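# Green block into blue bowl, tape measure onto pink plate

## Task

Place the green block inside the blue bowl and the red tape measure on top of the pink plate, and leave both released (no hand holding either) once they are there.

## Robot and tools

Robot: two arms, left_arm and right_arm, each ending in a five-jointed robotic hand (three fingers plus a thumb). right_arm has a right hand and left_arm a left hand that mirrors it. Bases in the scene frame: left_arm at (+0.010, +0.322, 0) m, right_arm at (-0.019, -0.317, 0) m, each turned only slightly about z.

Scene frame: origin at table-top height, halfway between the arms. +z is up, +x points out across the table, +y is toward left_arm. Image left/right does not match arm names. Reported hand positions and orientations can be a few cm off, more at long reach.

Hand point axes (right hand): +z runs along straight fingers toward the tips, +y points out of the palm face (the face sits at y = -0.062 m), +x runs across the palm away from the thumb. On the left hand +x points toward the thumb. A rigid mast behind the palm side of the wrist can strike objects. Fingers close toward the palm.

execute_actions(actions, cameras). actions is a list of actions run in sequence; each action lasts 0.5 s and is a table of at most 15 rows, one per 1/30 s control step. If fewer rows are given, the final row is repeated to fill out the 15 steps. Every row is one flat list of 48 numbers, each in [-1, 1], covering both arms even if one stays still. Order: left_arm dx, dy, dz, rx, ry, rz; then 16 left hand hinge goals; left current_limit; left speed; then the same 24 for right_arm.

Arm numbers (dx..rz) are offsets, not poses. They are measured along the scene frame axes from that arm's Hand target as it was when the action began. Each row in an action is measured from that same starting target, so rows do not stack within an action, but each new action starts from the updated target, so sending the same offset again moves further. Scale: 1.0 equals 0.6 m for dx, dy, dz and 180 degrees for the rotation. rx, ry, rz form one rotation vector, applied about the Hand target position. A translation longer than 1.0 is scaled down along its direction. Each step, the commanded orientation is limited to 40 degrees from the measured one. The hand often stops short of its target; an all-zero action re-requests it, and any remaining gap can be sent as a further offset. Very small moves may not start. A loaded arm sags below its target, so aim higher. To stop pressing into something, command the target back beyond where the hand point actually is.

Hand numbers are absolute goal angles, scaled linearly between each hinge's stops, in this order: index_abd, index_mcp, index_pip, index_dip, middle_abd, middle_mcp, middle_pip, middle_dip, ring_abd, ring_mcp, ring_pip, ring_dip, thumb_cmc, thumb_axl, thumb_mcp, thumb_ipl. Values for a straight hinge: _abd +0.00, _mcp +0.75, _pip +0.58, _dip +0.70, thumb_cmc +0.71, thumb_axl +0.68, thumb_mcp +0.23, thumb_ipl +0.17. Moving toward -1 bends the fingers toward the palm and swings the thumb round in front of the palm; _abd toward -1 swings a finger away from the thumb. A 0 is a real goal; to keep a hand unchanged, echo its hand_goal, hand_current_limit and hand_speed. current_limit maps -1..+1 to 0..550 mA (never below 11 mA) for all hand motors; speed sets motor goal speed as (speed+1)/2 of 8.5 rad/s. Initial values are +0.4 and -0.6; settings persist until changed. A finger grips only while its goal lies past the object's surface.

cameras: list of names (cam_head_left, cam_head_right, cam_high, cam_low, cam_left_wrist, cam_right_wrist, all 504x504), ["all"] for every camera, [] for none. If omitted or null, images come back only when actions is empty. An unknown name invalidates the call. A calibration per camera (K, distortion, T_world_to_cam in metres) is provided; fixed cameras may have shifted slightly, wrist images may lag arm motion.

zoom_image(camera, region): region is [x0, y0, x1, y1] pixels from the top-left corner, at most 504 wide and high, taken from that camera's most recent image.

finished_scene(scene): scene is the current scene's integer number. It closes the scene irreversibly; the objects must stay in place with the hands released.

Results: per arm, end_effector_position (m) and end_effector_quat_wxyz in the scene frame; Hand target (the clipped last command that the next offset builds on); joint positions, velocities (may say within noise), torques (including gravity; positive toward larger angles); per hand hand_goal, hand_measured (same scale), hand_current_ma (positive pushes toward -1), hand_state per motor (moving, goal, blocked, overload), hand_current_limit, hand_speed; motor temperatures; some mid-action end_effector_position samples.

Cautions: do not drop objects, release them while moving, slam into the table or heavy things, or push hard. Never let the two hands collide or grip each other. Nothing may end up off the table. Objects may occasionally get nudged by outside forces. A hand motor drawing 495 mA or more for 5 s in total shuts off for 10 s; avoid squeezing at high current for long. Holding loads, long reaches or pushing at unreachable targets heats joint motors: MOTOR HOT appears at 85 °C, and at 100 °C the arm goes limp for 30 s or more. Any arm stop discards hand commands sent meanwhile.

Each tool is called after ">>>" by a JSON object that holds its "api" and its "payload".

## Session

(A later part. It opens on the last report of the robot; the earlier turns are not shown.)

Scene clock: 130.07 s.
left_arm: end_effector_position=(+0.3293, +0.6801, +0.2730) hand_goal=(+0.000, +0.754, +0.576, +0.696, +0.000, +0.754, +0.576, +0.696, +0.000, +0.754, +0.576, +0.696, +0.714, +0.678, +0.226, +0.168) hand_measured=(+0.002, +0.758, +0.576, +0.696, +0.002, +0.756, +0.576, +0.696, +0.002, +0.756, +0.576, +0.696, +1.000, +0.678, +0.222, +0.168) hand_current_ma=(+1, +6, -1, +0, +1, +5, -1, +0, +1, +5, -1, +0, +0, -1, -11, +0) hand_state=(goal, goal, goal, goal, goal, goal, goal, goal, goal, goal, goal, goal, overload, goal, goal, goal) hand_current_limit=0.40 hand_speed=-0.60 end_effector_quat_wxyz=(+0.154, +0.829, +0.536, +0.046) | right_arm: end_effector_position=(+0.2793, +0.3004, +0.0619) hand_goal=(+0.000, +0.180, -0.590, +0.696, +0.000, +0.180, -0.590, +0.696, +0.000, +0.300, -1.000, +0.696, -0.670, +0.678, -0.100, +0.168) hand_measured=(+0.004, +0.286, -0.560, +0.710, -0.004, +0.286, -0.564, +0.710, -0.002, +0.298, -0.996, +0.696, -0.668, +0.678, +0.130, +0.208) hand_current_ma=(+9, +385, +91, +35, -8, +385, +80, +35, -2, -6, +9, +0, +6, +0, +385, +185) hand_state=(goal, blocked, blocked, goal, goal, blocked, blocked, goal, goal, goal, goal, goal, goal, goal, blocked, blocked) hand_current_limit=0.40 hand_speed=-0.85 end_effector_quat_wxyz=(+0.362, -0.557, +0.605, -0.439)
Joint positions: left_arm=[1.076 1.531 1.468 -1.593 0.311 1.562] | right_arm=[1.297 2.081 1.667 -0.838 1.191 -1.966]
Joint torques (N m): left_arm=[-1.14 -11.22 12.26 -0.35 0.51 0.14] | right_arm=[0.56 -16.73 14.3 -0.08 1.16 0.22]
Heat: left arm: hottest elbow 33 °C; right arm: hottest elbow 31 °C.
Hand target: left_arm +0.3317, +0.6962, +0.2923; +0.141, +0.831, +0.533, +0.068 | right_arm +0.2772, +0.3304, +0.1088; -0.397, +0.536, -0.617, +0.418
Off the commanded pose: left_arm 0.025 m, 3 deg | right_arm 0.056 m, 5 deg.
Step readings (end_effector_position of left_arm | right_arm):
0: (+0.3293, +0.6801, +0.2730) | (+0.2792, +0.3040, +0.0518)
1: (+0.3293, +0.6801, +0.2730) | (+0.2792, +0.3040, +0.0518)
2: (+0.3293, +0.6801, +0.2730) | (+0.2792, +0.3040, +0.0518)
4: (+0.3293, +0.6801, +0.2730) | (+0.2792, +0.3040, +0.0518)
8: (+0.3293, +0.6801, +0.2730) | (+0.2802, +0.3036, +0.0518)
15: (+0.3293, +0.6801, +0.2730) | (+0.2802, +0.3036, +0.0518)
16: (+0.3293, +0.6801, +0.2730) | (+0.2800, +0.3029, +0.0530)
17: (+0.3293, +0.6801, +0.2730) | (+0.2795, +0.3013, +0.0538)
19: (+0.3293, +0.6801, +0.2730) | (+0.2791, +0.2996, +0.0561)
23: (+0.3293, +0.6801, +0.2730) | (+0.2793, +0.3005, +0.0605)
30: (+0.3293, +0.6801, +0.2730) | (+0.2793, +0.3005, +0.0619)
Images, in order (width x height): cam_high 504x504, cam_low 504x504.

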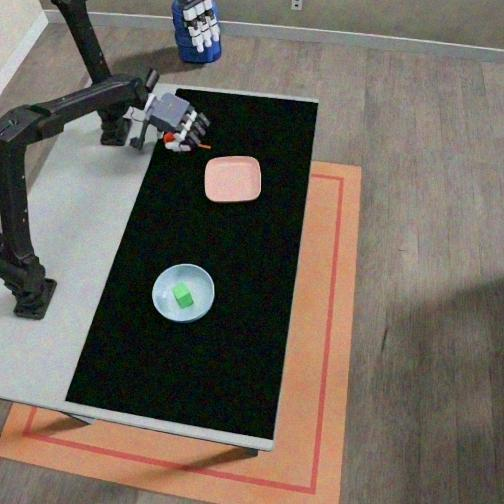

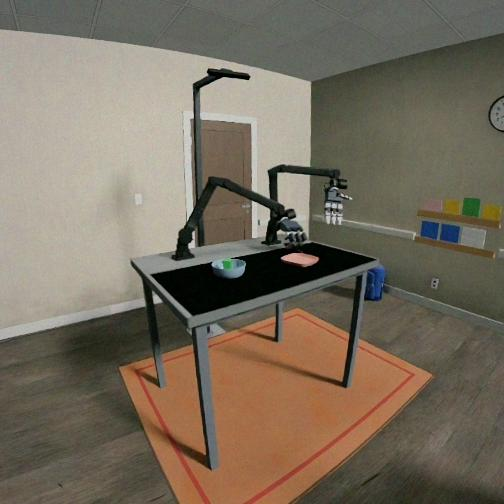

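>>> {"api": "execute_actions", "payload": {"actions": [[[0,0,0,0,0,0,0,0.754,0.576,0.696,0,0.754,0.576,0.696,0,0.754,0.576,0.696,0.714,0.678,0.226,0.168,0.4,-0.6,0.003,-0.02,0.12,0,0,0,0,0.18,-0.591,0.696,0,0.18,-0.591,0.696,0,0.3,-1,0.696,-0.671,0.677,-0.1,0.168,0.4,-0.85]]], "cameras": ["cam_high","cam_low","cam_head_left"]}}

>>> {"api": "zoom_image", "payload": {"camera": "cam_high", "region": [150, 70, 240, 160]}}

Scene clock: 131.77 s.
left_arm: end_effector_position=(+0.3293, +0.6801, +0.2730) hand_goal=(+0.000, +0.754, +0.576, +0.696, +0.000, +0.754, +0.576, +0.696, +0.000, +0.754, +0.576, +0.696, +0.714, +0.678, +0.226, +0.168) hand_measured=(+0.002, +0.758, +0.576, +0.696, +0.002, +0.756, +0.576, +0.696, +0.002, +0.756, +0.576, +0.696, +1.000, +0.678, +0.222, +0.168) hand_current_ma=(+1, +6, -1, +0, +1, +5, -1, +0, +1, +5, -1, +0, +0, -1, -11, +0) hand_state=(goal, goal, goal, goal, goal, goal, goal, goal, goal, goal, goal, goal, overload, goal, goal, goal) hand_current_limit=0.40 hand_speed=-0.60 end_effector_quat_wxyz=(+0.154, +0.829, +0.536, +0.046) | right_arm: end_effector_position=(+0.2797, +0.3018, +0.1452) hand_goal=(+0.000, +0.180, -0.590, +0.696, +0.000, +0.180, -0.590, +0.696, +0.000, +0.300, -1.000, +0.696, -0.670, +0.678, -0.100, +0.168) hand_measured=(+0.006, +0.286, -0.560, +0.710, -0.006, +0.282, -0.562, +0.710, -0.002, +0.298, -0.996, +0.696, -0.664, +0.678, +0.130, +0.208) hand_current_ma=(+12, +385, +96, +37, -10, +385, +83, +37, -2, -6, +9, +0, +14, +0, +385, +185) hand_state=(goal, blocked, blocked, goal, goal, blocked, blocked, goal, goal, goal, goal, goal, goal, goal, blocked, blocked) hand_current_limit=0.40 hand_speed=-0.85 end_effector_quat_wxyz=(+0.375, -0.549, +0.610, -0.431)
Joint positions: left_arm=[1.076 1.531 1.468 -1.593 0.311 1.562] | right_arm=[1.297 1.992 1.745 -0.965 1.191 -1.971]
Joint torques (N m): left_arm=[-1.03 -11.4 12.18 -0.34 0.51 0.16] | right_arm=[-0.26 -15.91 13.49 0.05 1.07 0.09]
Heat: left arm: hottest elbow 33 °C; right arm: hottest elbow 31 °C.
Hand target: left_arm +0.3317, +0.6962, +0.2923; +0.141, +0.831, +0.533, +0.068 | right_arm +0.2789, +0.3183, +0.1808; +0.397, -0.536, +0.617, -0.418
Off the commanded pose: left_arm 0.025 m, 3 deg | right_arm 0.039 m, 3 deg.
Step readings (end_effector_position of left_arm | right_arm):
0: (+0.3293, +0.6801, +0.2730) | (+0.2793, +0.3004, +0.0619)
1: (+0.3293, +0.6801, +0.2730) | (+0.2789, +0.2987, +0.0643)
2: (+0.3293, +0.6801, +0.2730) | (+0.2776, +0.2938, +0.0670)
4: (+0.3293, +0.6801, +0.2730) | (+0.2758, +0.2873, +0.0779)
8: (+0.3293, +0.6801, +0.2730) | (+0.2767, +0.2905, +0.1154)
15: (+0.3293, +0.6801, +0.2730) | (+0.2802, +0.3036, +0.1473)
Images, in order (width x height): cam_head_left 504x504, cam_high 504x504, cam_low 504x504.

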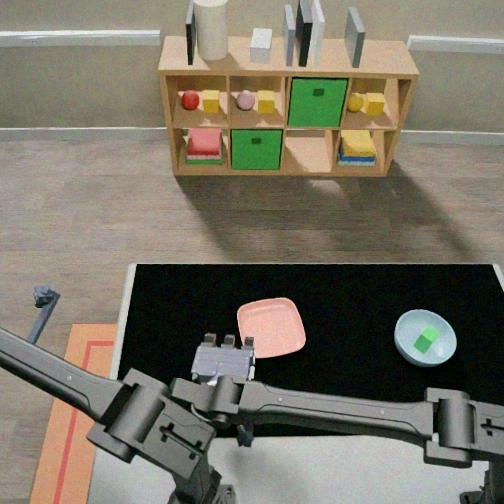

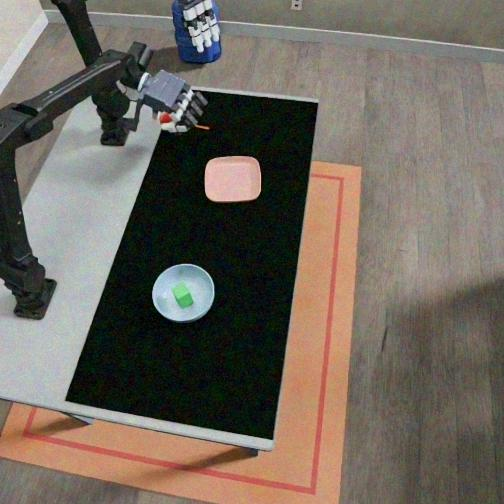

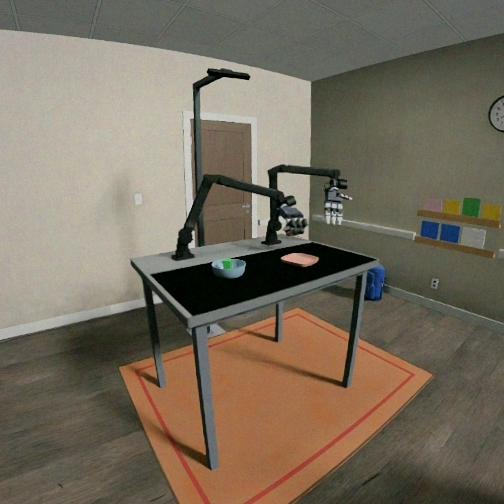

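Scaled by 5.600 from the camera's 504x504 image, which has a finer 720x720 frame.

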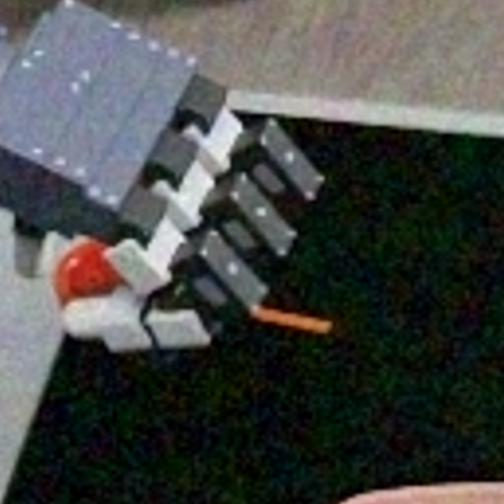

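>>> {"api": "execute_actions", "payload": {"actions": [[[0,0,0,0,0,0,0,0.754,0.576,0.696,0,0.754,0.576,0.696,0,0.754,0.576,0.696,0.714,0.678,0.226,0.168,0.4,-0.6,0.0648,-0.0473,0,0,0,-0.0231,0,0.18,-0.591,0.696,0,0.18,-0.591,0.696,0,0.3,-1,0.696,-0.671,0.677,-0.1,0.168,0.4,-0.85]],[[0,0,0,0,0,0,0,0.754,0.576,0.696,0,0.754,0.576,0.696,0,0.754,0.576,0.696,0.714,0.678,0.226,0.168,0.4,-0.6,0.0648,-0.0473,0,0,0,-0.0231,0,0.18,-0.591,0.696,0,0.18,-0.591,0.696,0,0.3,-1,0.696,-0.671,0.677,-0.1,0.168,0.4,-0.85]],[[0,0,0,0,0,0,0,0.754,0.576,0.696,0,0.754,0.576,0.696,0,0.754,0.576,0.696,0.714,0.678,0.226,0.168,0.4,-0.6,0.0648,-0.0473,0,0,0,-0.0231,0,0.18,-0.591,0.696,0,0.18,-0.591,0.696,0,0.3,-1,0.696,-0.671,0.677,-0.1,0.168,0.4,-0.85]]], "cameras": ["cam_head_left","cam_high"]}}

Scene clock: 135.60 s.
left_arm: end_effector_position=(+0.3293, +0.6801, +0.2730) hand_goal=(+0.000, +0.754, +0.576, +0.696, +0.000, +0.754, +0.576, +0.696, +0.000, +0.754, +0.576, +0.696, +0.714, +0.678, +0.226, +0.168) hand_measured=(+0.002, +0.758, +0.576, +0.696, +0.002, +0.756, +0.576, +0.696, +0.002, +0.756, +0.576, +0.696, +1.000, +0.678, +0.222, +0.168) hand_current_ma=(+1, +6, -1, +0, +1, +5, -1, +0, +1, +5, -1, +0, +0, -1, -11, +0) hand_state=(goal, goal, goal, goal, goal, goal, goal, goal, goal, goal, goal, goal, overload, goal, goal, goal) hand_current_limit=0.40 hand_speed=-0.60 end_effector_quat_wxyz=(+0.154, +0.829, +0.536, +0.046) | right_arm: end_effector_position=(+0.3963, +0.2254, +0.1441) hand_goal=(+0.000, +0.180, -0.590, +0.696, +0.000, +0.180, -0.590, +0.696, +0.000, +0.300, -1.000, +0.696, -0.670, +0.678, -0.100, +0.168) hand_measured=(+0.006, +0.282, -0.558, +0.710, -0.006, +0.278, -0.562, +0.710, -0.002, +0.298, -0.996, +0.696, -0.664, +0.678, +0.130, +0.208) hand_current_ma=(+12, +385, +100, +39, -10, +385, +88, +39, -2, -6, +9, +0, +14, +0, +385, +193) hand_state=(goal, blocked, blocked, goal, goal, blocked, blocked, goal, goal, goal, goal, goal, goal, goal, blocked, blocked) hand_current_limit=0.40 hand_speed=-0.85 end_effector_quat_wxyz=(+0.325, -0.483, +0.665, -0.468)
Joint positions: left_arm=[1.076 1.531 1.468 -1.593 0.311 1.562] | right_arm=[1.094 1.992 1.745 -0.995 1.193 -1.945]
Joint torques (N m): left_arm=[-1.32 -11.81 12.26 -0.29 0.48 0.13] | right_arm=[1.14 -17.26 11.22 -0.25 1.24 0.16]
Heat: left arm: hottest elbow 33 °C; right arm: hottest elbow 31 °C.
Hand target: left_arm +0.3317, +0.6962, +0.2923; +0.141, +0.831, +0.533, +0.068 | right_arm +0.3956, +0.2332, +0.1808; +0.349, -0.466, +0.672, -0.458
Off the commanded pose: left_arm 0.025 m, 3 deg | right_arm 0.038 m, 4 deg.
Step readings (end_effector_position of left_arm | right_arm):
0: (+0.3293, +0.6801, +0.2730) | (+0.2797, +0.3018, +0.1452)
1: (+0.3293, +0.6801, +0.2730) | (+0.2796, +0.3016, +0.1451)
2: (+0.3293, +0.6801, +0.2730) | (+0.2823, +0.2996, +0.1449)
4: (+0.3293, +0.6801, +0.2730) | (+0.2868, +0.2966, +0.1447)
8: (+0.3293, +0.6801, +0.2730) | (+0.3053, +0.2864, +0.1445)
15: (+0.3293, +0.6801, +0.2730) | (+0.3237, +0.2759, +0.1445)
16: (+0.3293, +0.6801, +0.2730) | (+0.3236, +0.2759, +0.1444)
17: (+0.3293, +0.6801, +0.2730) | (+0.3254, +0.2746, +0.1444)
19: (+0.3293, +0.6801, +0.2730) | (+0.3290, +0.2725, +0.1443)
23: (+0.3293, +0.6801, +0.2730) | (+0.3441, +0.2629, +0.1442)
30: (+0.3293, +0.6801, +0.2730) | (+0.3617, +0.2515, +0.1443)
31: (+0.3293, +0.6801, +0.2730) | (+0.3617, +0.2513, +0.1443)
32: (+0.3293, +0.6801, +0.2730) | (+0.3642, +0.2492, +0.1442)
34: (+0.3293, +0.6801, +0.2730) | (+0.3676, +0.2467, +0.1441)
38: (+0.3293, +0.6801, +0.2730) | (+0.3837, +0.2349, +0.1440)
45: (+0.3293, +0.6801, +0.2730) | (+0.4005, +0.2222, +0.1441)
Images, in order (width x height): cam_head_left 504x504, cam_high 504x504.

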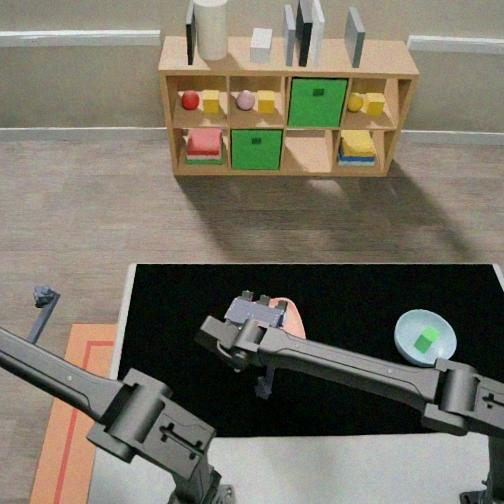

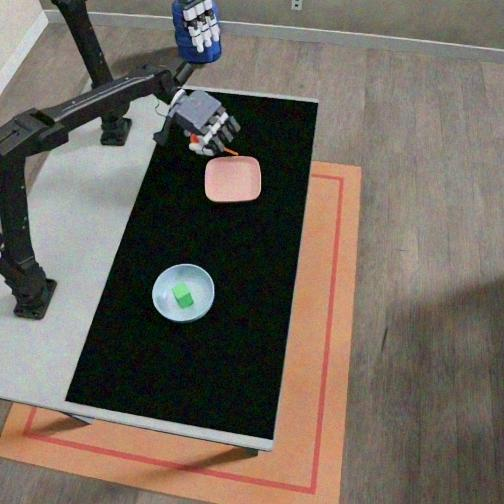

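>>> {"api": "execute_actions", "payload": {"actions": [[[0,0,0,0,0,0,0,0.754,0.576,0.696,0,0.754,0.576,0.696,0,0.754,0.576,0.696,0.714,0.678,0.226,0.168,0.4,-0.6,0.0655,-0.05,0,0,0,-0.0241,0,0.18,-0.591,0.696,0,0.18,-0.591,0.696,0,0.3,-1,0.696,-0.671,0.677,-0.1,0.168,0.4,-0.85]],[[0,0,0,0,0,0,0,0.754,0.576,0.696,0,0.754,0.576,0.696,0,0.754,0.576,0.696,0.714,0.678,0.226,0.168,0.4,-0.6,0.0655,-0.05,0,0,0,-0.0241,0,0.18,-0.591,0.696,0,0.18,-0.591,0.696,0,0.3,-1,0.696,-0.671,0.677,-0.1,0.168,0.4,-0.85]],[[0,0,0,0,0,0,0,0.754,0.576,0.696,0,0.754,0.576,0.696,0,0.754,0.576,0.696,0.714,0.678,0.226,0.168,0.4,-0.6,0.062,-0.048,0,0,0,-0.0241,0,0.18,-0.591,0.696,0,0.18,-0.591,0.696,0,0.3,-1,0.696,-0.671,0.677,-0.1,0.168,0.4,-0.85]]], "cameras": ["cam_head_left","cam_head_right","cam_high"]}}

Scene clock: 138.30 s.
left_arm: end_effector_position=(+0.3293, +0.6801, +0.2730) hand_goal=(+0.000, +0.754, +0.576, +0.696, +0.000, +0.754, +0.576, +0.696, +0.000, +0.754, +0.576, +0.696, +0.714, +0.678, +0.226, +0.168) hand_measured=(+0.002, +0.758, +0.576, +0.696, +0.002, +0.756, +0.576, +0.696, +0.002, +0.756, +0.576, +0.696, +1.000, +0.678, +0.222, +0.168) hand_current_ma=(+1, +6, -1, +0, +1, +5, -1, +0, +1, +5, -1, +0, +0, -1, -11, +0) hand_state=(goal, goal, goal, goal, goal, goal, goal, goal, goal, goal, goal, goal, overload, goal, goal, goal) hand_current_limit=0.40 hand_speed=-0.60 end_effector_quat_wxyz=(+0.154, +0.829, +0.536, +0.046) | right_arm: end_effector_position=(+0.5004, +0.1244, +0.1521) hand_goal=(+0.000, +0.180, -0.590, +0.696, +0.000, +0.180, -0.590, +0.696, +0.000, +0.300, -1.000, +0.696, -0.670, +0.678, -0.100, +0.168) hand_measured=(+0.006, +0.282, -0.558, +0.710, -0.006, +0.278, -0.560, +0.710, -0.002, +0.296, -0.996, +0.696, -0.664, +0.678, +0.130, +0.210) hand_current_ma=(+12, +385, +102, +40, -10, +385, +90, +40, -2, -7, +9, +0, +14, +0, +385, +198) hand_state=(goal, blocked, blocked, goal, goal, blocked, blocked, goal, goal, goal, goal, goal, goal, goal, blocked, blocked) hand_current_limit=0.40 hand_speed=-0.85 end_effector_quat_wxyz=(+0.270, -0.406, +0.714, -0.503)
Joint positions: left_arm=[1.076 1.531 1.468 -1.593 0.311 1.562] | right_arm=[0.883 1.994 1.771 -1.051 1.197 -1.912]
Joint torques (N m): left_arm=[-1.14 -11.63 12.3 -0.28 0.5 0.16] | right_arm=[0.09 -14.1 15.38 -0.18 1.25 0.12]
Heat: left arm: hottest elbow 33 °C; right arm: hottest elbow 31 °C.
Hand target: left_arm +0.3317, +0.6962, +0.2923; +0.141, +0.831, +0.533, +0.068 | right_arm +0.5114, +0.1444, +0.1808; +0.295, -0.387, +0.720, -0.495
Off the commanded pose: left_arm 0.025 m, 3 deg | right_arm 0.037 m, 4 deg.
Step readings (end_effector_position of left_arm | right_arm):
0: (+0.3293, +0.6801, +0.2730) | (+0.3963, +0.2254, +0.1441)
1: (+0.3293, +0.6801, +0.2730) | (+0.3963, +0.2251, +0.1440)
2: (+0.3293, +0.6801, +0.2730) | (+0.3985, +0.2227, +0.1438)
4: (+0.3293, +0.6801, +0.2730) | (+0.4040, +0.2177, +0.1437)
8: (+0.3293, +0.6801, +0.2730) | (+0.4224, +0.2021, +0.1436)
15: (+0.3293, +0.6801, +0.2730) | (+0.4389, +0.1874, +0.1437)
16: (+0.3293, +0.6801, +0.2730) | (+0.4379, +0.1878, +0.1436)
17: (+0.3293, +0.6801, +0.2730) | (+0.4399, +0.1850, +0.1434)
19: (+0.3293, +0.6801, +0.2730) | (+0.4426, +0.1816, +0.1432)
23: (+0.3293, +0.6801, +0.2730) | (+0.4567, +0.1676, +0.1431)
30: (+0.3293, +0.6801, +0.2730) | (+0.4705, +0.1532, +0.1431)
31: (+0.3293, +0.6801, +0.2730) | (+0.4711, +0.1523, +0.1436)
32: (+0.3293, +0.6801, +0.2730) | (+0.4724, +0.1506, +0.1445)
34: (+0.3293, +0.6801, +0.2730) | (+0.4754, +0.1476, +0.1462)
38: (+0.3293, +0.6801, +0.2730) | (+0.4903, +0.1351, +0.1512)
45: (+0.3293, +0.6801, +0.2730) | (+0.5031, +0.1211, +0.1531)
Images, in order (width x height): cam_head_left 504x504, cam_head_right 504x504, cam_high 504x504.

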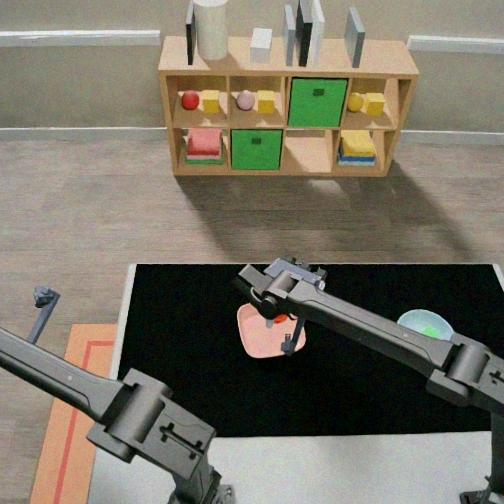

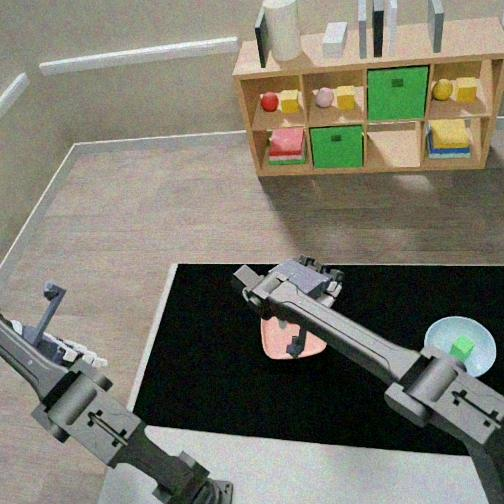

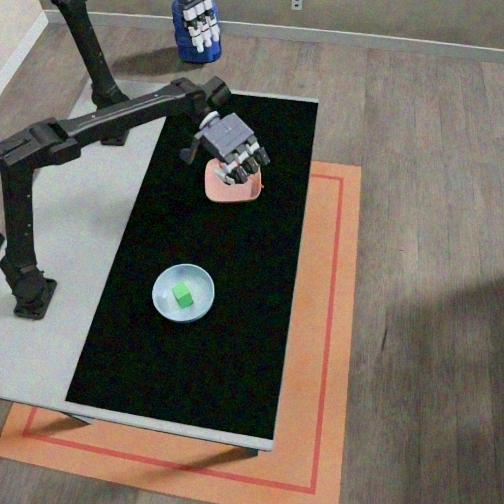

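>>> {"api": "execute_actions", "payload": {"actions": [[[0,0,0,0,0,0,0,0.754,0.576,0.696,0,0.754,0.576,0.696,0,0.754,0.576,0.696,0.714,0.678,0.226,0.168,0.4,-0.6,0,0.006,-0.045,0,0,0,0,0.18,-0.591,0.696,0,0.18,-0.591,0.696,0,0.3,-1,0.696,-0.671,0.677,-0.1,0.168,0.4,-0.85]],[[0,0,0,0,0,0,0,0.754,0.576,0.696,0,0.754,0.576,0.696,0,0.754,0.576,0.696,0.714,0.678,0.226,0.168,0.4,-0.6,0,0,-0.05,0,0,0,0,0.18,-0.591,0.696,0,0.18,-0.591,0.696,0,0.3,-1,0.696,-0.671,0.677,-0.1,0.168,0.4,-0.85]]], "cameras": ["cam_head_left","cam_head_right","cam_high"]}}

>>> {"api": "zoom_image", "payload": {"camera": "cam_high", "region": [150, 90, 320, 260]}}

>>> {"api": "zoom_image", "payload": {"camera": "cam_head_left", "region": [200, 240, 360, 400]}}

>>> {"api": "zoom_image", "payload": {"camera": "cam_head_right", "region": [220, 240, 380, 400]}}

Scene clock: 140.13 s.
left_arm: end_effector_position=(+0.3293, +0.6801, +0.2730) hand_goal=(+0.000, +0.754, +0.576, +0.696, +0.000, +0.754, +0.576, +0.696, +0.000, +0.754, +0.576, +0.696, +0.714, +0.678, +0.226, +0.168) hand_measured=(+0.002, +0.758, +0.576, +0.696, +0.002, +0.756, +0.576, +0.696, +0.002, +0.756, +0.576, +0.696, +1.000, +0.678, +0.222, +0.168) hand_current_ma=(+1, +6, -1, +0, +1, +5, -1, +0, +1, +5, -1, +0, +0, -1, -11, +0) hand_state=(goal, goal, goal, goal, goal, goal, goal, goal, goal, goal, goal, goal, overload, goal, goal, goal) hand_current_limit=0.40 hand_speed=-0.60 end_effector_quat_wxyz=(+0.154, +0.829, +0.536, +0.046) | right_arm: end_effector_position=(+0.5108, +0.1354, +0.1213) hand_goal=(+0.000, +0.180, -0.590, +0.696, +0.000, +0.180, -0.590, +0.696, +0.000, +0.300, -1.000, +0.696, -0.670, +0.678, -0.100, +0.168) hand_measured=(+0.006, +0.282, -0.558, +0.710, -0.006, +0.278, -0.560, +0.710, -0.002, +0.296, -0.996, +0.696, -0.664, +0.678, +0.130, +0.210) hand_current_ma=(+12, +385, +102, +40, -11, +385, +90, +41, -2, -7, +9, +0, +13, +0, +385, +198) hand_state=(goal, blocked, blocked, goal, goal, blocked, blocked, goal, goal, goal, goal, goal, goal, goal, blocked, blocked) hand_current_limit=0.40 hand_speed=-0.85 end_effector_quat_wxyz=(+0.278, -0.395, +0.719, -0.499)
Joint positions: left_arm=[1.076 1.531 1.468 -1.593 0.311 1.562] | right_arm=[0.881 2.047 1.771 -0.989 1.199 -1.89]
Joint torques (N m): left_arm=[-0.91 -11.63 12.27 -0.25 0.48 0.15] | right_arm=[0.73 -15.27 9.4 1.59 1.24 0.18]
Heat: left arm: hottest elbow 33 °C; right arm: hottest elbow 32 °C.
Hand target: left_arm +0.3317, +0.6962, +0.2923; +0.141, +0.831, +0.533, +0.068 | right_arm +0.5114, +0.1480, +0.1238; +0.295, -0.387, +0.720, -0.495
Off the commanded pose: left_arm 0.025 m, 3 deg | right_arm 0.013 m, 2 deg.
Step readings (end_effector_position of left_arm | right_arm):
0: (+0.3293, +0.6801, +0.2730) | (+0.5004, +0.1244, +0.1521)
1: (+0.3293, +0.6801, +0.2730) | (+0.5005, +0.1246, +0.1512)
2: (+0.3293, +0.6801, +0.2730) | (+0.5012, +0.1251, +0.1511)
4: (+0.3293, +0.6801, +0.2730) | (+0.5014, +0.1254, +0.1456)
8: (+0.3293, +0.6801, +0.2730) | (+0.5018, +0.1259, +0.1338)
15: (+0.3293, +0.6801, +0.2730) | (+0.5019, +0.1260, +0.1288)
16: (+0.3293, +0.6801, +0.2730) | (+0.5030, +0.1274, +0.1293)
17: (+0.3293, +0.6801, +0.2730) | (+0.5051, +0.1300, +0.1282)
19: (+0.3293, +0.6801, +0.2730) | (+0.5090, +0.1331, +0.1275)
23: (+0.3293, +0.6801, +0.2730) | (+0.5107, +0.1353, +0.1233)
30: (+0.3293, +0.6801, +0.2730) | (+0.5108, +0.1354, +0.1213)
Images, in order (width x height): cam_head_left 504x504, cam_head_right 504x504, cam_high 504x504.

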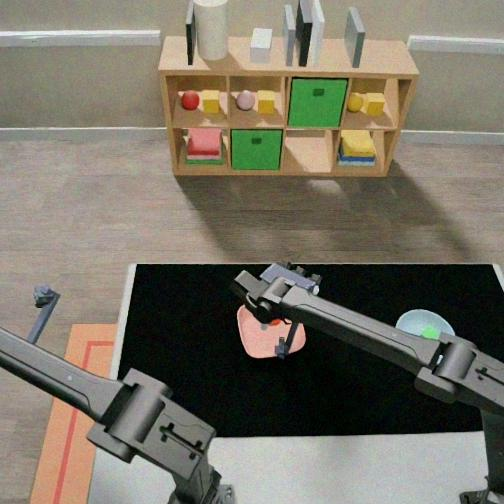

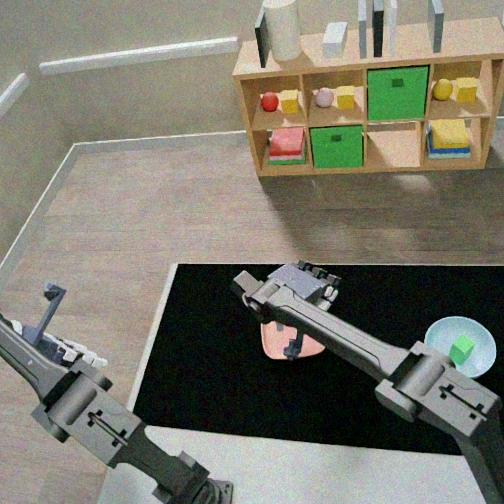

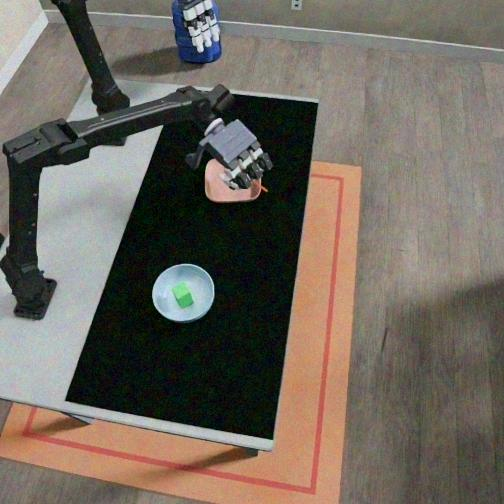

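Scaled by 2.965 from the camera's 504x504 image, which has a finer 720x720 frame.

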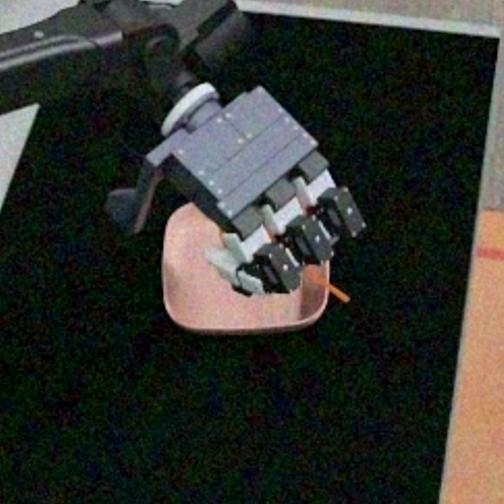

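Scaled by 3.150 from the camera's 504x504 image, which has a finer 720x720 frame.

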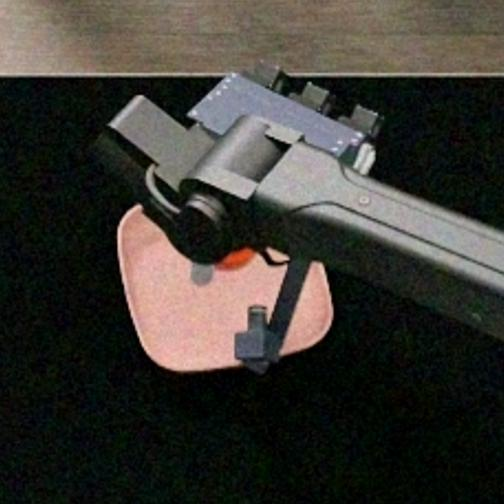

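Scaled by 3.150 from the camera's 504x504 image, which has a finer 720x720 frame.

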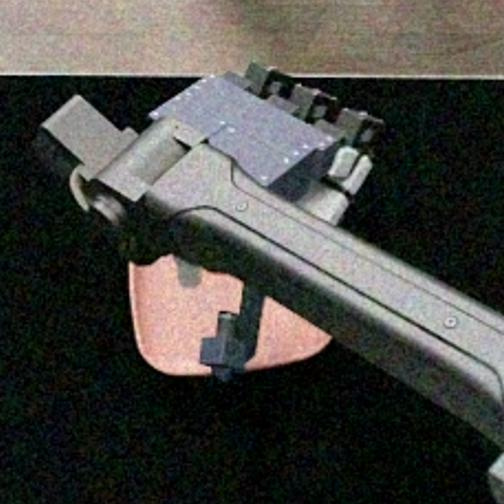

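>>> {"api": "execute_actions", "payload": {"actions": [[[0,0,0,0,0,0,0,0.754,0.576,0.696,0,0.754,0.576,0.696,0,0.754,0.576,0.696,0.714,0.678,0.226,0.168,0.4,-0.6,0,0,-0.045,0,0,0,0,0.18,-0.591,0.696,0,0.18,-0.591,0.696,0,0.3,-1,0.696,-0.671,0.677,-0.1,0.168,0.4,-0.85]],[[0,0,0,0,0,0,0,0.754,0.576,0.696,0,0.754,0.576,0.696,0,0.754,0.576,0.696,0.714,0.678,0.226,0.168,0.4,-0.6,0,0,-0.03,0,0,0,0,0.18,-0.591,0.696,0,0.18,-0.591,0.696,0,0.3,-1,0.696,-0.671,0.677,-0.1,0.168,0.4,-0.85]]], "cameras": ["cam_high"]}}

>>> {"api": "zoom_image", "payload": {"camera": "cam_high", "region": [170, 110, 300, 240]}}

Scene clock: 141.93 s.
left_arm: end_effector_position=(+0.3293, +0.6801, +0.2730) hand_goal=(+0.000, +0.754, +0.576, +0.696, +0.000, +0.754, +0.576, +0.696, +0.000, +0.754, +0.576, +0.696, +0.714, +0.678, +0.226, +0.168) hand_measured=(+0.002, +0.758, +0.576, +0.696, +0.002, +0.756, +0.576, +0.696, +0.002, +0.756, +0.576, +0.696, +1.000, +0.678, +0.222, +0.168) hand_current_ma=(+1, +6, -1, +0, +1, +5, -1, +0, +1, +5, -1, +0, +0, -1, -11, +0) hand_state=(goal, goal, goal, goal, goal, goal, goal, goal, goal, goal, goal, goal, overload, goal, goal, goal) hand_current_limit=0.40 hand_speed=-0.60 end_effector_quat_wxyz=(+0.154, +0.829, +0.536, +0.046) | right_arm: end_effector_position=(+0.5124, +0.1370, +0.0780) hand_goal=(+0.000, +0.180, -0.590, +0.696, +0.000, +0.180, -0.590, +0.696, +0.000, +0.300, -1.000, +0.696, -0.670, +0.678, -0.100, +0.168) hand_measured=(+0.006, +0.282, -0.558, +0.710, -0.006, +0.278, -0.560, +0.710, -0.002, +0.296, -0.996, +0.696, -0.664, +0.678, +0.130, +0.210) hand_current_ma=(+12, +385, +102, +40, -11, +385, +91, +41, -2, -7, +9, +0, +12, +0, +385, +198) hand_state=(goal, blocked, blocked, goal, goal, blocked, blocked, goal, goal, goal, goal, goal, goal, goal, blocked, blocked) hand_current_limit=0.40 hand_speed=-0.85 end_effector_quat_wxyz=(+0.281, -0.392, +0.720, -0.498)
Joint positions: left_arm=[1.076 1.531 1.468 -1.593 0.311 1.562] | right_arm=[0.881 2.089 1.719 -0.891 1.2 -1.887]
Joint torques (N m): left_arm=[-1.14 -11.52 12.3 -0.35 0.49 0.12] | right_arm=[0.91 -15.21 8.79 1.52 1.23 0.14]
Heat: left arm: hottest elbow 33 °C; right arm: hottest elbow 31 °C.
Hand target: left_arm +0.3317, +0.6962, +0.2923; +0.141, +0.831, +0.533, +0.068 | right_arm +0.5114, +0.1480, +0.0788; +0.295, -0.387, +0.720, -0.495
Off the commanded pose: left_arm 0.025 m, 3 deg | right_arm 0.011 m, 2 deg.
Step readings (end_effector_position of left_arm | right_arm):
0: (+0.3293, +0.6801, +0.2730) | (+0.5108, +0.1354, +0.1213)
1: (+0.3293, +0.6801, +0.2730) | (+0.5114, +0.1359, +0.1196)
2: (+0.3293, +0.6801, +0.2730) | (+0.5125, +0.1372, +0.1181)
4: (+0.3293, +0.6801, +0.2730) | (+0.5129, +0.1377, +0.1127)
8: (+0.3293, +0.6801, +0.2730) | (+0.5116, +0.1362, +0.0980)
15: (+0.3293, +0.6801, +0.2730) | (+0.5114, +0.1359, +0.0914)
16: (+0.3293, +0.6801, +0.2730) | (+0.5119, +0.1364, +0.0911)
17: (+0.3293, +0.6801, +0.2730) | (+0.5128, +0.1375, +0.0905)
19: (+0.3293, +0.6801, +0.2730) | (+0.5131, +0.1379, +0.0877)
23: (+0.3293, +0.6801, +0.2730) | (+0.5122, +0.1368, +0.0809)
30: (+0.3293, +0.6801, +0.2730) | (+0.5123, +0.1370, +0.0779)
Images, in order (width x height): cam_high 504x504.

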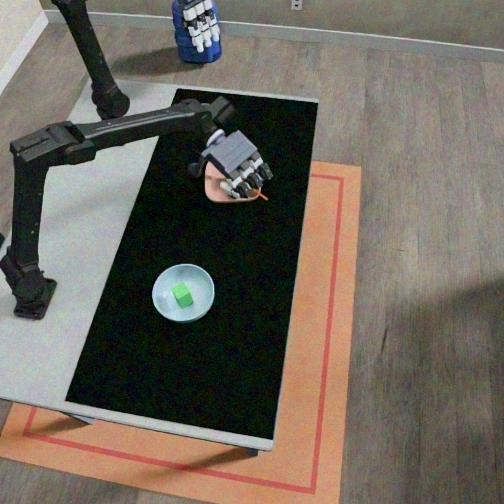

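Scaled by 3.877 from the camera's 504x504 image, which has a finer 720x720 frame.

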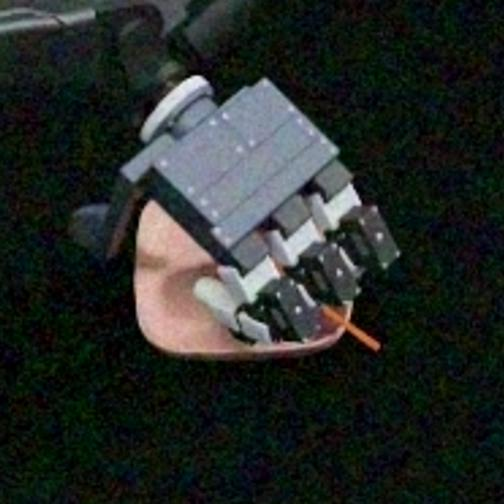

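>>> {"api": "execute_actions", "payload": {"actions": [[[0,0,0,0,0,0,0,0.754,0.576,0.696,0,0.754,0.576,0.696,0,0.754,0.576,0.696,0.714,0.678,0.226,0.168,0.4,-0.6,0,0,-0.02,0,0,0,0,0.18,-0.591,0.696,0,0.18,-0.591,0.696,0,0.3,-1,0.696,-0.671,0.677,-0.1,0.168,0.4,-0.85]],[[0,0,0,0,0,0,0,0.754,0.576,0.696,0,0.754,0.576,0.696,0,0.754,0.576,0.696,0.714,0.678,0.226,0.168,0.4,-0.6,0,0,-0.008,0,0,0,0,0.18,-0.591,0.696,0,0.18,-0.591,0.696,0,0.3,-1,0.696,-0.671,0.677,-0.1,0.168,0.4,-0.85]]], "cameras": ["cam_high","cam_low"]}}

>>> {"api": "zoom_image", "payload": {"camera": "cam_high", "region": [170, 110, 300, 240]}}

>>> {"api": "zoom_image", "payload": {"camera": "cam_low", "region": [150, 100, 350, 300]}}

Scene clock: 143.83 s.
left_arm: end_effector_position=(+0.3293, +0.6801, +0.2730) hand_goal=(+0.000, +0.754, +0.576, +0.696, +0.000, +0.754, +0.576, +0.696, +0.000, +0.754, +0.576, +0.696, +0.714, +0.678, +0.226, +0.168) hand_measured=(+0.002, +0.758, +0.576, +0.696, +0.002, +0.756, +0.576, +0.696, +0.002, +0.756, +0.576, +0.696, +1.000, +0.678, +0.222, +0.168) hand_current_ma=(+1, +6, -1, +0, +1, +5, -1, +0, +1, +5, -1, +0, +0, -1, -11, +0) hand_state=(goal, goal, goal, goal, goal, goal, goal, goal, goal, goal, goal, goal, overload, goal, goal, goal) hand_current_limit=0.40 hand_speed=-0.60 end_effector_quat_wxyz=(+0.154, +0.829, +0.536, +0.046) | right_arm: end_effector_position=(+0.5138, +0.1388, +0.0679) hand_goal=(+0.000, +0.180, -0.590, +0.696, +0.000, +0.180, -0.590, +0.696, +0.000, +0.300, -1.000, +0.696, -0.670, +0.678, -0.100, +0.168) hand_measured=(+0.006, +0.282, -0.558, +0.710, -0.006, +0.278, -0.560, +0.710, -0.002, +0.296, -0.996, +0.696, -0.664, +0.678, +0.130, +0.210) hand_current_ma=(+12, +385, +102, +40, -11, +385, +91, +41, -2, -7, +9, +0, +12, +0, +385, +198) hand_state=(goal, blocked, blocked, goal, goal, blocked, blocked, goal, goal, goal, goal, goal, goal, goal, blocked, blocked) hand_current_limit=0.40 hand_speed=-0.85 end_effector_quat_wxyz=(+0.286, -0.389, +0.721, -0.497)
Joint positions: left_arm=[1.076 1.531 1.468 -1.593 0.311 1.562] | right_arm=[0.881 2.1 1.707 -0.856 1.2 -1.887]
Joint torques (N m): left_arm=[-1.2 -11.52 12.18 -0.28 0.49 0.17] | right_arm=[0.62 -15.33 8.2 1.68 1.21 0.13]
Heat: left arm: hottest elbow 33 °C; right arm: hottest elbow 31 °C.
Hand target: left_arm +0.3317, +0.6962, +0.2923; +0.141, +0.831, +0.533, +0.068 | right_arm +0.5114, +0.1480, +0.0620; +0.295, -0.387, +0.720, -0.495
Off the commanded pose: left_arm 0.025 m, 3 deg | right_arm 0.011 m, 1 deg.
Step readings (end_effector_position of left_arm | right_arm):
0: (+0.3293, +0.6801, +0.2730) | (+0.5124, +0.1370, +0.0780)
1: (+0.3293, +0.6801, +0.2730) | (+0.5125, +0.1372, +0.0775)
2: (+0.3293, +0.6801, +0.2730) | (+0.5128, +0.1376, +0.0767)
4: (+0.3293, +0.6801, +0.2730) | (+0.5132, +0.1380, +0.0750)
8: (+0.3293, +0.6801, +0.2730) | (+0.5125, +0.1372, +0.0692)
15: (+0.3293, +0.6801, +0.2730) | (+0.5125, +0.1372, +0.0673)
16: (+0.3293, +0.6801, +0.2730) | (+0.5127, +0.1375, +0.0673)
17: (+0.3293, +0.6801, +0.2730) | (+0.5131, +0.1379, +0.0675)
19: (+0.3293, +0.6801, +0.2730) | (+0.5135, +0.1385, +0.0677)
23: (+0.3293, +0.6801, +0.2730) | (+0.5138, +0.1388, +0.0679)
30: (+0.3293, +0.6801, +0.2730) | (+0.5138, +0.1388, +0.0679)
Images, in order (width x height): cam_high 504x504, cam_low 504x504.

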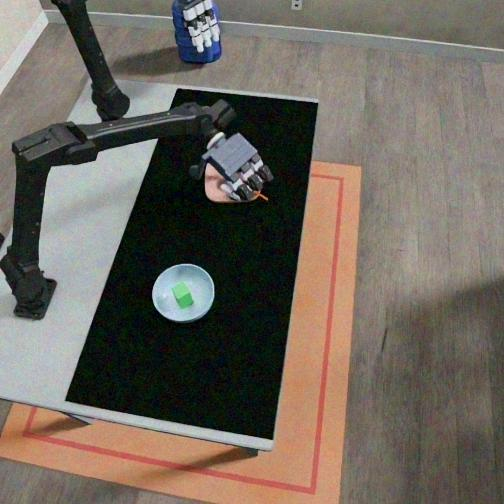

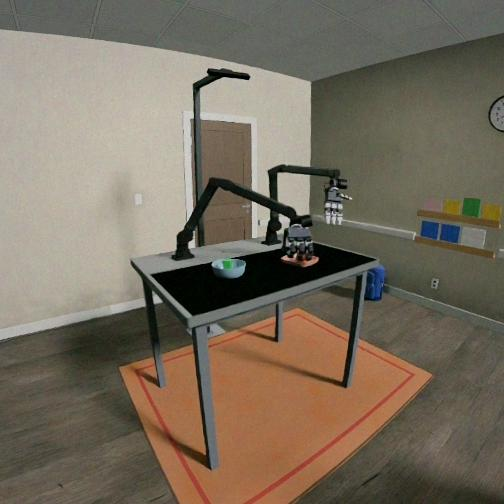

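Scaled by 3.877 from the camera's 504x504 image, which has a finer 720x720 frame.

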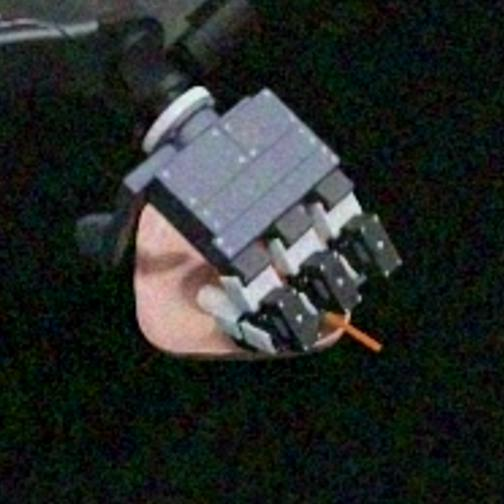

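Scaled by 2.520 from the camera's 504x504 image, which has a finer 720x720 frame.

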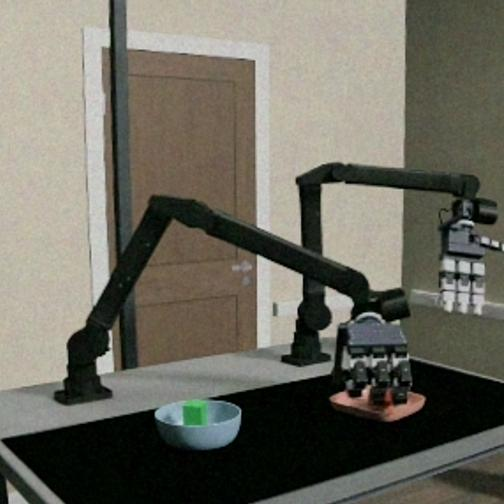

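>>> {"api": "execute_actions", "payload": {"actions": [[[0,0,0,0,0,0,0,0.754,0.576,0.696,0,0.754,0.576,0.696,0,0.754,0.576,0.696,0.714,0.678,0.226,0.168,0.4,-0.6,0,0,-0.01,0,0,0,0,0.18,-0.591,0.696,0,0.18,-0.591,0.696,0,0.3,-1,0.696,-0.671,0.677,-0.1,0.168,0.4,-0.85]]], "cameras": ["cam_head_left","cam_right_wrist"]}}

>>> {"api": "zoom_image", "payload": {"camera": "cam_head_left", "region": [210, 260, 330, 380]}}

Scene clock: 144.93 s.
left_arm: end_effector_position=(+0.3293, +0.6801, +0.2730) hand_goal=(+0.000, +0.754, +0.576, +0.696, +0.000, +0.754, +0.576, +0.696, +0.000, +0.754, +0.576, +0.696, +0.714, +0.678, +0.226, +0.168) hand_measured=(+0.002, +0.758, +0.576, +0.696, +0.002, +0.756, +0.576, +0.696, +0.002, +0.756, +0.576, +0.696, +1.000, +0.678, +0.222, +0.168) hand_current_ma=(+1, +6, -1, +0, +1, +5, -1, +0, +1, +5, -1, +0, +0, -1, -11, +0) hand_state=(goal, goal, goal, goal, goal, goal, goal, goal, goal, goal, goal, goal, overload, goal, goal, goal) hand_current_limit=0.40 hand_speed=-0.60 end_effector_quat_wxyz=(+0.154, +0.829, +0.536, +0.046) | right_arm: end_effector_position=(+0.5127, +0.1374, +0.0581) hand_goal=(+0.000, +0.180, -0.590, +0.696, +0.000, +0.180, -0.590, +0.696, +0.000, +0.300, -1.000, +0.696, -0.670, +0.678, -0.100, +0.168) hand_measured=(+0.006, +0.282, -0.558, +0.712, -0.006, +0.278, -0.560, +0.710, -0.002, +0.296, -0.996, +0.696, -0.664, +0.678, +0.130, +0.210) hand_current_ma=(+12, +385, +103, +42, -11, +385, +91, +41, -2, -7, +9, +0, +13, +0, +385, +198) hand_state=(goal, blocked, blocked, goal, goal, blocked, blocked, goal, goal, goal, goal, goal, goal, goal, blocked, blocked) hand_current_limit=0.40 hand_speed=-0.85 end_effector_quat_wxyz=(+0.283, -0.391, +0.721, -0.498)
Joint positions: left_arm=[1.076 1.531 1.468 -1.593 0.311 1.562] | right_arm=[0.881 2.109 1.696 -0.844 1.2 -1.887]
Joint torques (N m): left_arm=[-0.97 -11.46 12.25 -0.28 0.51 0.14] | right_arm=[0.09 -15.03 8.49 1.5 1.18 0.19]
Heat: left arm: hottest elbow 34 °C; right arm: hottest elbow 31 °C.
Hand target: left_arm +0.3317, +0.6962, +0.2923; +0.141, +0.831, +0.533, +0.068 | right_arm +0.5114, +0.1480, +0.0560; +0.295, -0.387, +0.720, -0.495
Off the commanded pose: left_arm 0.025 m, 3 deg | right_arm 0.011 m, 2 deg.
Step readings (end_effector_position of left_arm | right_arm):
0: (+0.3293, +0.6801, +0.2730) | (+0.5138, +0.1388, +0.0679)
1: (+0.3293, +0.6801, +0.2730) | (+0.5137, +0.1387, +0.0663)
2: (+0.3293, +0.6801, +0.2730) | (+0.5139, +0.1389, +0.0660)
4: (+0.3293, +0.6801, +0.2730) | (+0.5137, +0.1387, +0.0650)
8: (+0.3293, +0.6801, +0.2730) | (+0.5127, +0.1374, +0.0591)
15: (+0.3293, +0.6801, +0.2730) | (+0.5127, +0.1374, +0.0581)
camera_calibration:
cam_right_wrist: T_world_to_cam=[[0.230639, 0.777843, -0.584607, -0.158567], [-0.114562, 0.618334, 0.777521, -0.104287], [0.966272, -0.112353, 0.231723, -0.363523], [0, 0, 0, 1]] pos_world=[0.375886, 0.146982, 0.0726224]
Images, in order (width x height): cam_head_left 504x504, cam_right_wrist 504x504.

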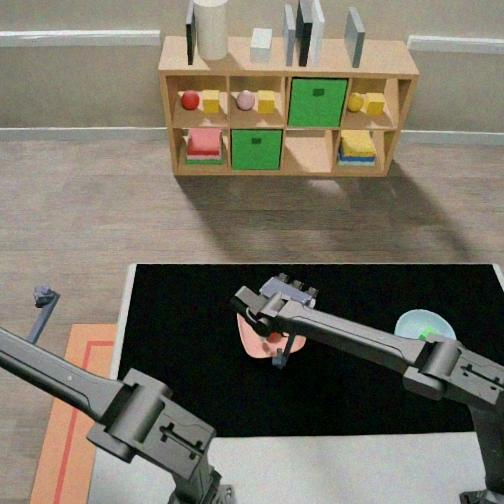

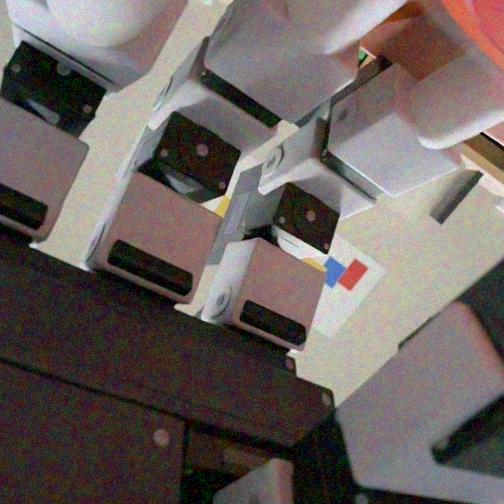

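Scaled by 4.200 from the camera's 504x504 image, which has a finer 720x720 frame.

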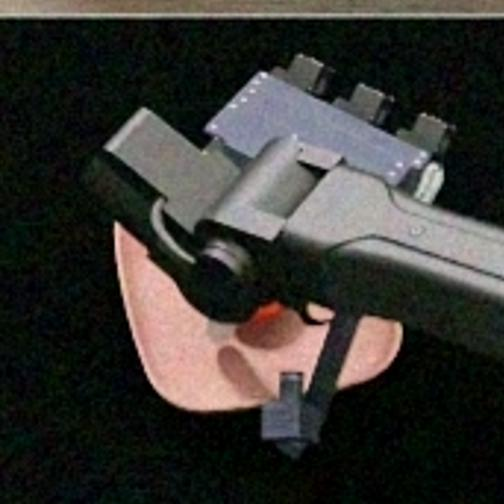

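>>> {"api": "execute_actions", "payload": {"actions": [[[0,0,0,0,0,0,0,0.754,0.576,0.696,0,0.754,0.576,0.696,0,0.754,0.576,0.696,0.714,0.678,0.226,0.168,0.4,-0.6,0,0,-0.012,0,0,0,0,0.18,-0.591,0.696,0,0.18,-0.591,0.696,0,0.3,-1,0.696,-0.671,0.677,-0.1,0.168,0.4,-0.85]]], "cameras": ["cam_low","cam_high"]}}

>>> {"api": "zoom_image", "payload": {"camera": "cam_low", "region": [250, 200, 350, 300]}}

>>> {"api": "zoom_image", "payload": {"camera": "cam_high", "region": [190, 130, 290, 230]}}

Scene clock: 146.20 s.
left_arm: end_effector_position=(+0.3293, +0.6801, +0.2730) hand_goal=(+0.000, +0.754, +0.576, +0.696, +0.000, +0.754, +0.576, +0.696, +0.000, +0.754, +0.576, +0.696, +0.714, +0.678, +0.226, +0.168) hand_measured=(+0.002, +0.758, +0.576, +0.696, +0.002, +0.756, +0.576, +0.696, +0.002, +0.756, +0.576, +0.696, +1.000, +0.678, +0.222, +0.168) hand_current_ma=(+1, +6, -1, +0, +1, +5, -1, +0, +1, +5, -1, +0, +0, -1, -11, +0) hand_state=(goal, goal, goal, goal, goal, goal, goal, goal, goal, goal, goal, goal, overload, goal, goal, goal) hand_current_limit=0.40 hand_speed=-0.60 end_effector_quat_wxyz=(+0.154, +0.829, +0.536, +0.046) | right_arm: end_effector_position=(+0.5137, +0.1385, +0.0577) hand_goal=(+0.000, +0.180, -0.590, +0.696, +0.000, +0.180, -0.590, +0.696, +0.000, +0.300, -1.000, +0.696, -0.670, +0.678, -0.100, +0.168) hand_measured=(+0.006, +0.278, -0.556, +0.712, -0.006, +0.278, -0.560, +0.710, -0.002, +0.296, -0.996, +0.696, -0.664, +0.678, +0.130, +0.210) hand_current_ma=(+12, +385, +110, +46, -13, +385, +91, +41, -2, -7, +9, +0, +15, +0, +385, +199) hand_state=(goal, blocked, blocked, goal, goal, blocked, blocked, goal, goal, goal, goal, goal, goal, goal, blocked, blocked) hand_current_limit=0.40 hand_speed=-0.85 end_effector_quat_wxyz=(+0.286, -0.388, +0.722, -0.496)
Joint positions: left_arm=[1.076 1.531 1.468 -1.593 0.311 1.562] | right_arm=[0.881 2.109 1.693 -0.831 1.201 -1.887]
Joint torques (N m): left_arm=[-0.85 -11.46 12.25 -0.23 0.48 0.14] | right_arm=[0.21 -14.39 8.18 1.55 1.18 0.18]
Heat: left arm: hottest elbow 34 °C; right arm: hottest elbow 31 °C.
Hand target: left_arm +0.3317, +0.6962, +0.2923; +0.141, +0.831, +0.533, +0.068 | right_arm +0.5114, +0.1480, +0.0488; +0.295, -0.387, +0.720, -0.495
Off the commanded pose: left_arm 0.025 m, 3 deg | right_arm 0.013 m, 1 deg.
Step readings (end_effector_position of left_arm | right_arm):
0: (+0.3293, +0.6801, +0.2730) | (+0.5127, +0.1374, +0.0581)
1: (+0.3293, +0.6801, +0.2730) | (+0.5129, +0.1377, +0.0582)
2: (+0.3293, +0.6801, +0.2730) | (+0.5131, +0.1379, +0.0578)
4: (+0.3293, +0.6801, +0.2730) | (+0.5136, +0.1385, +0.0581)
8: (+0.3293, +0.6801, +0.2730) | (+0.5136, +0.1385, +0.0577)
15: (+0.3293, +0.6801, +0.2730) | (+0.5137, +0.1385, +0.0577)
Images, in order (width x height): cam_high 504x504, cam_low 504x504.

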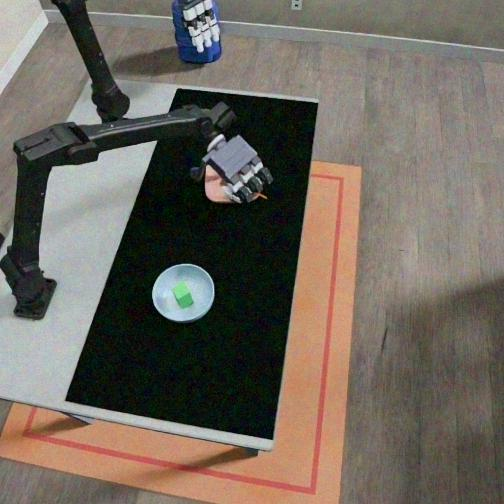

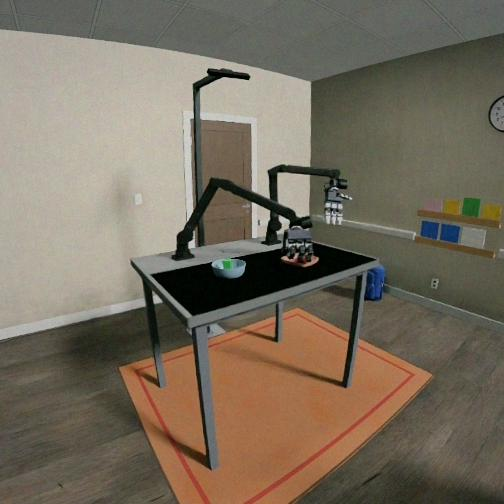

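Scaled by 5.040 from the camera's 504x504 image, which has a finer 720x720 frame.

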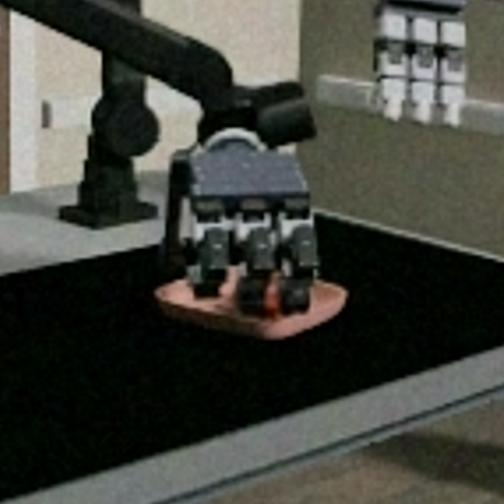

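Scaled by 5.040 from the camera's 504x504 image, which has a finer 720x720 frame.

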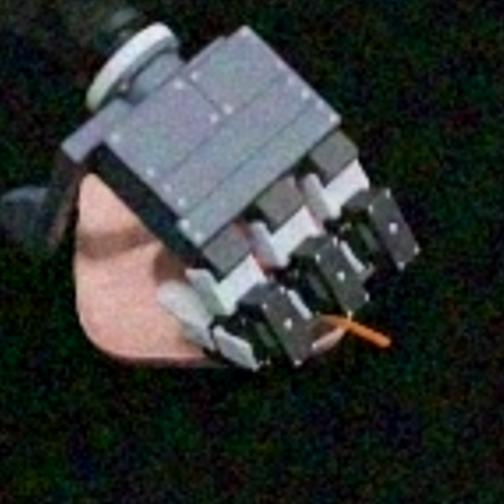

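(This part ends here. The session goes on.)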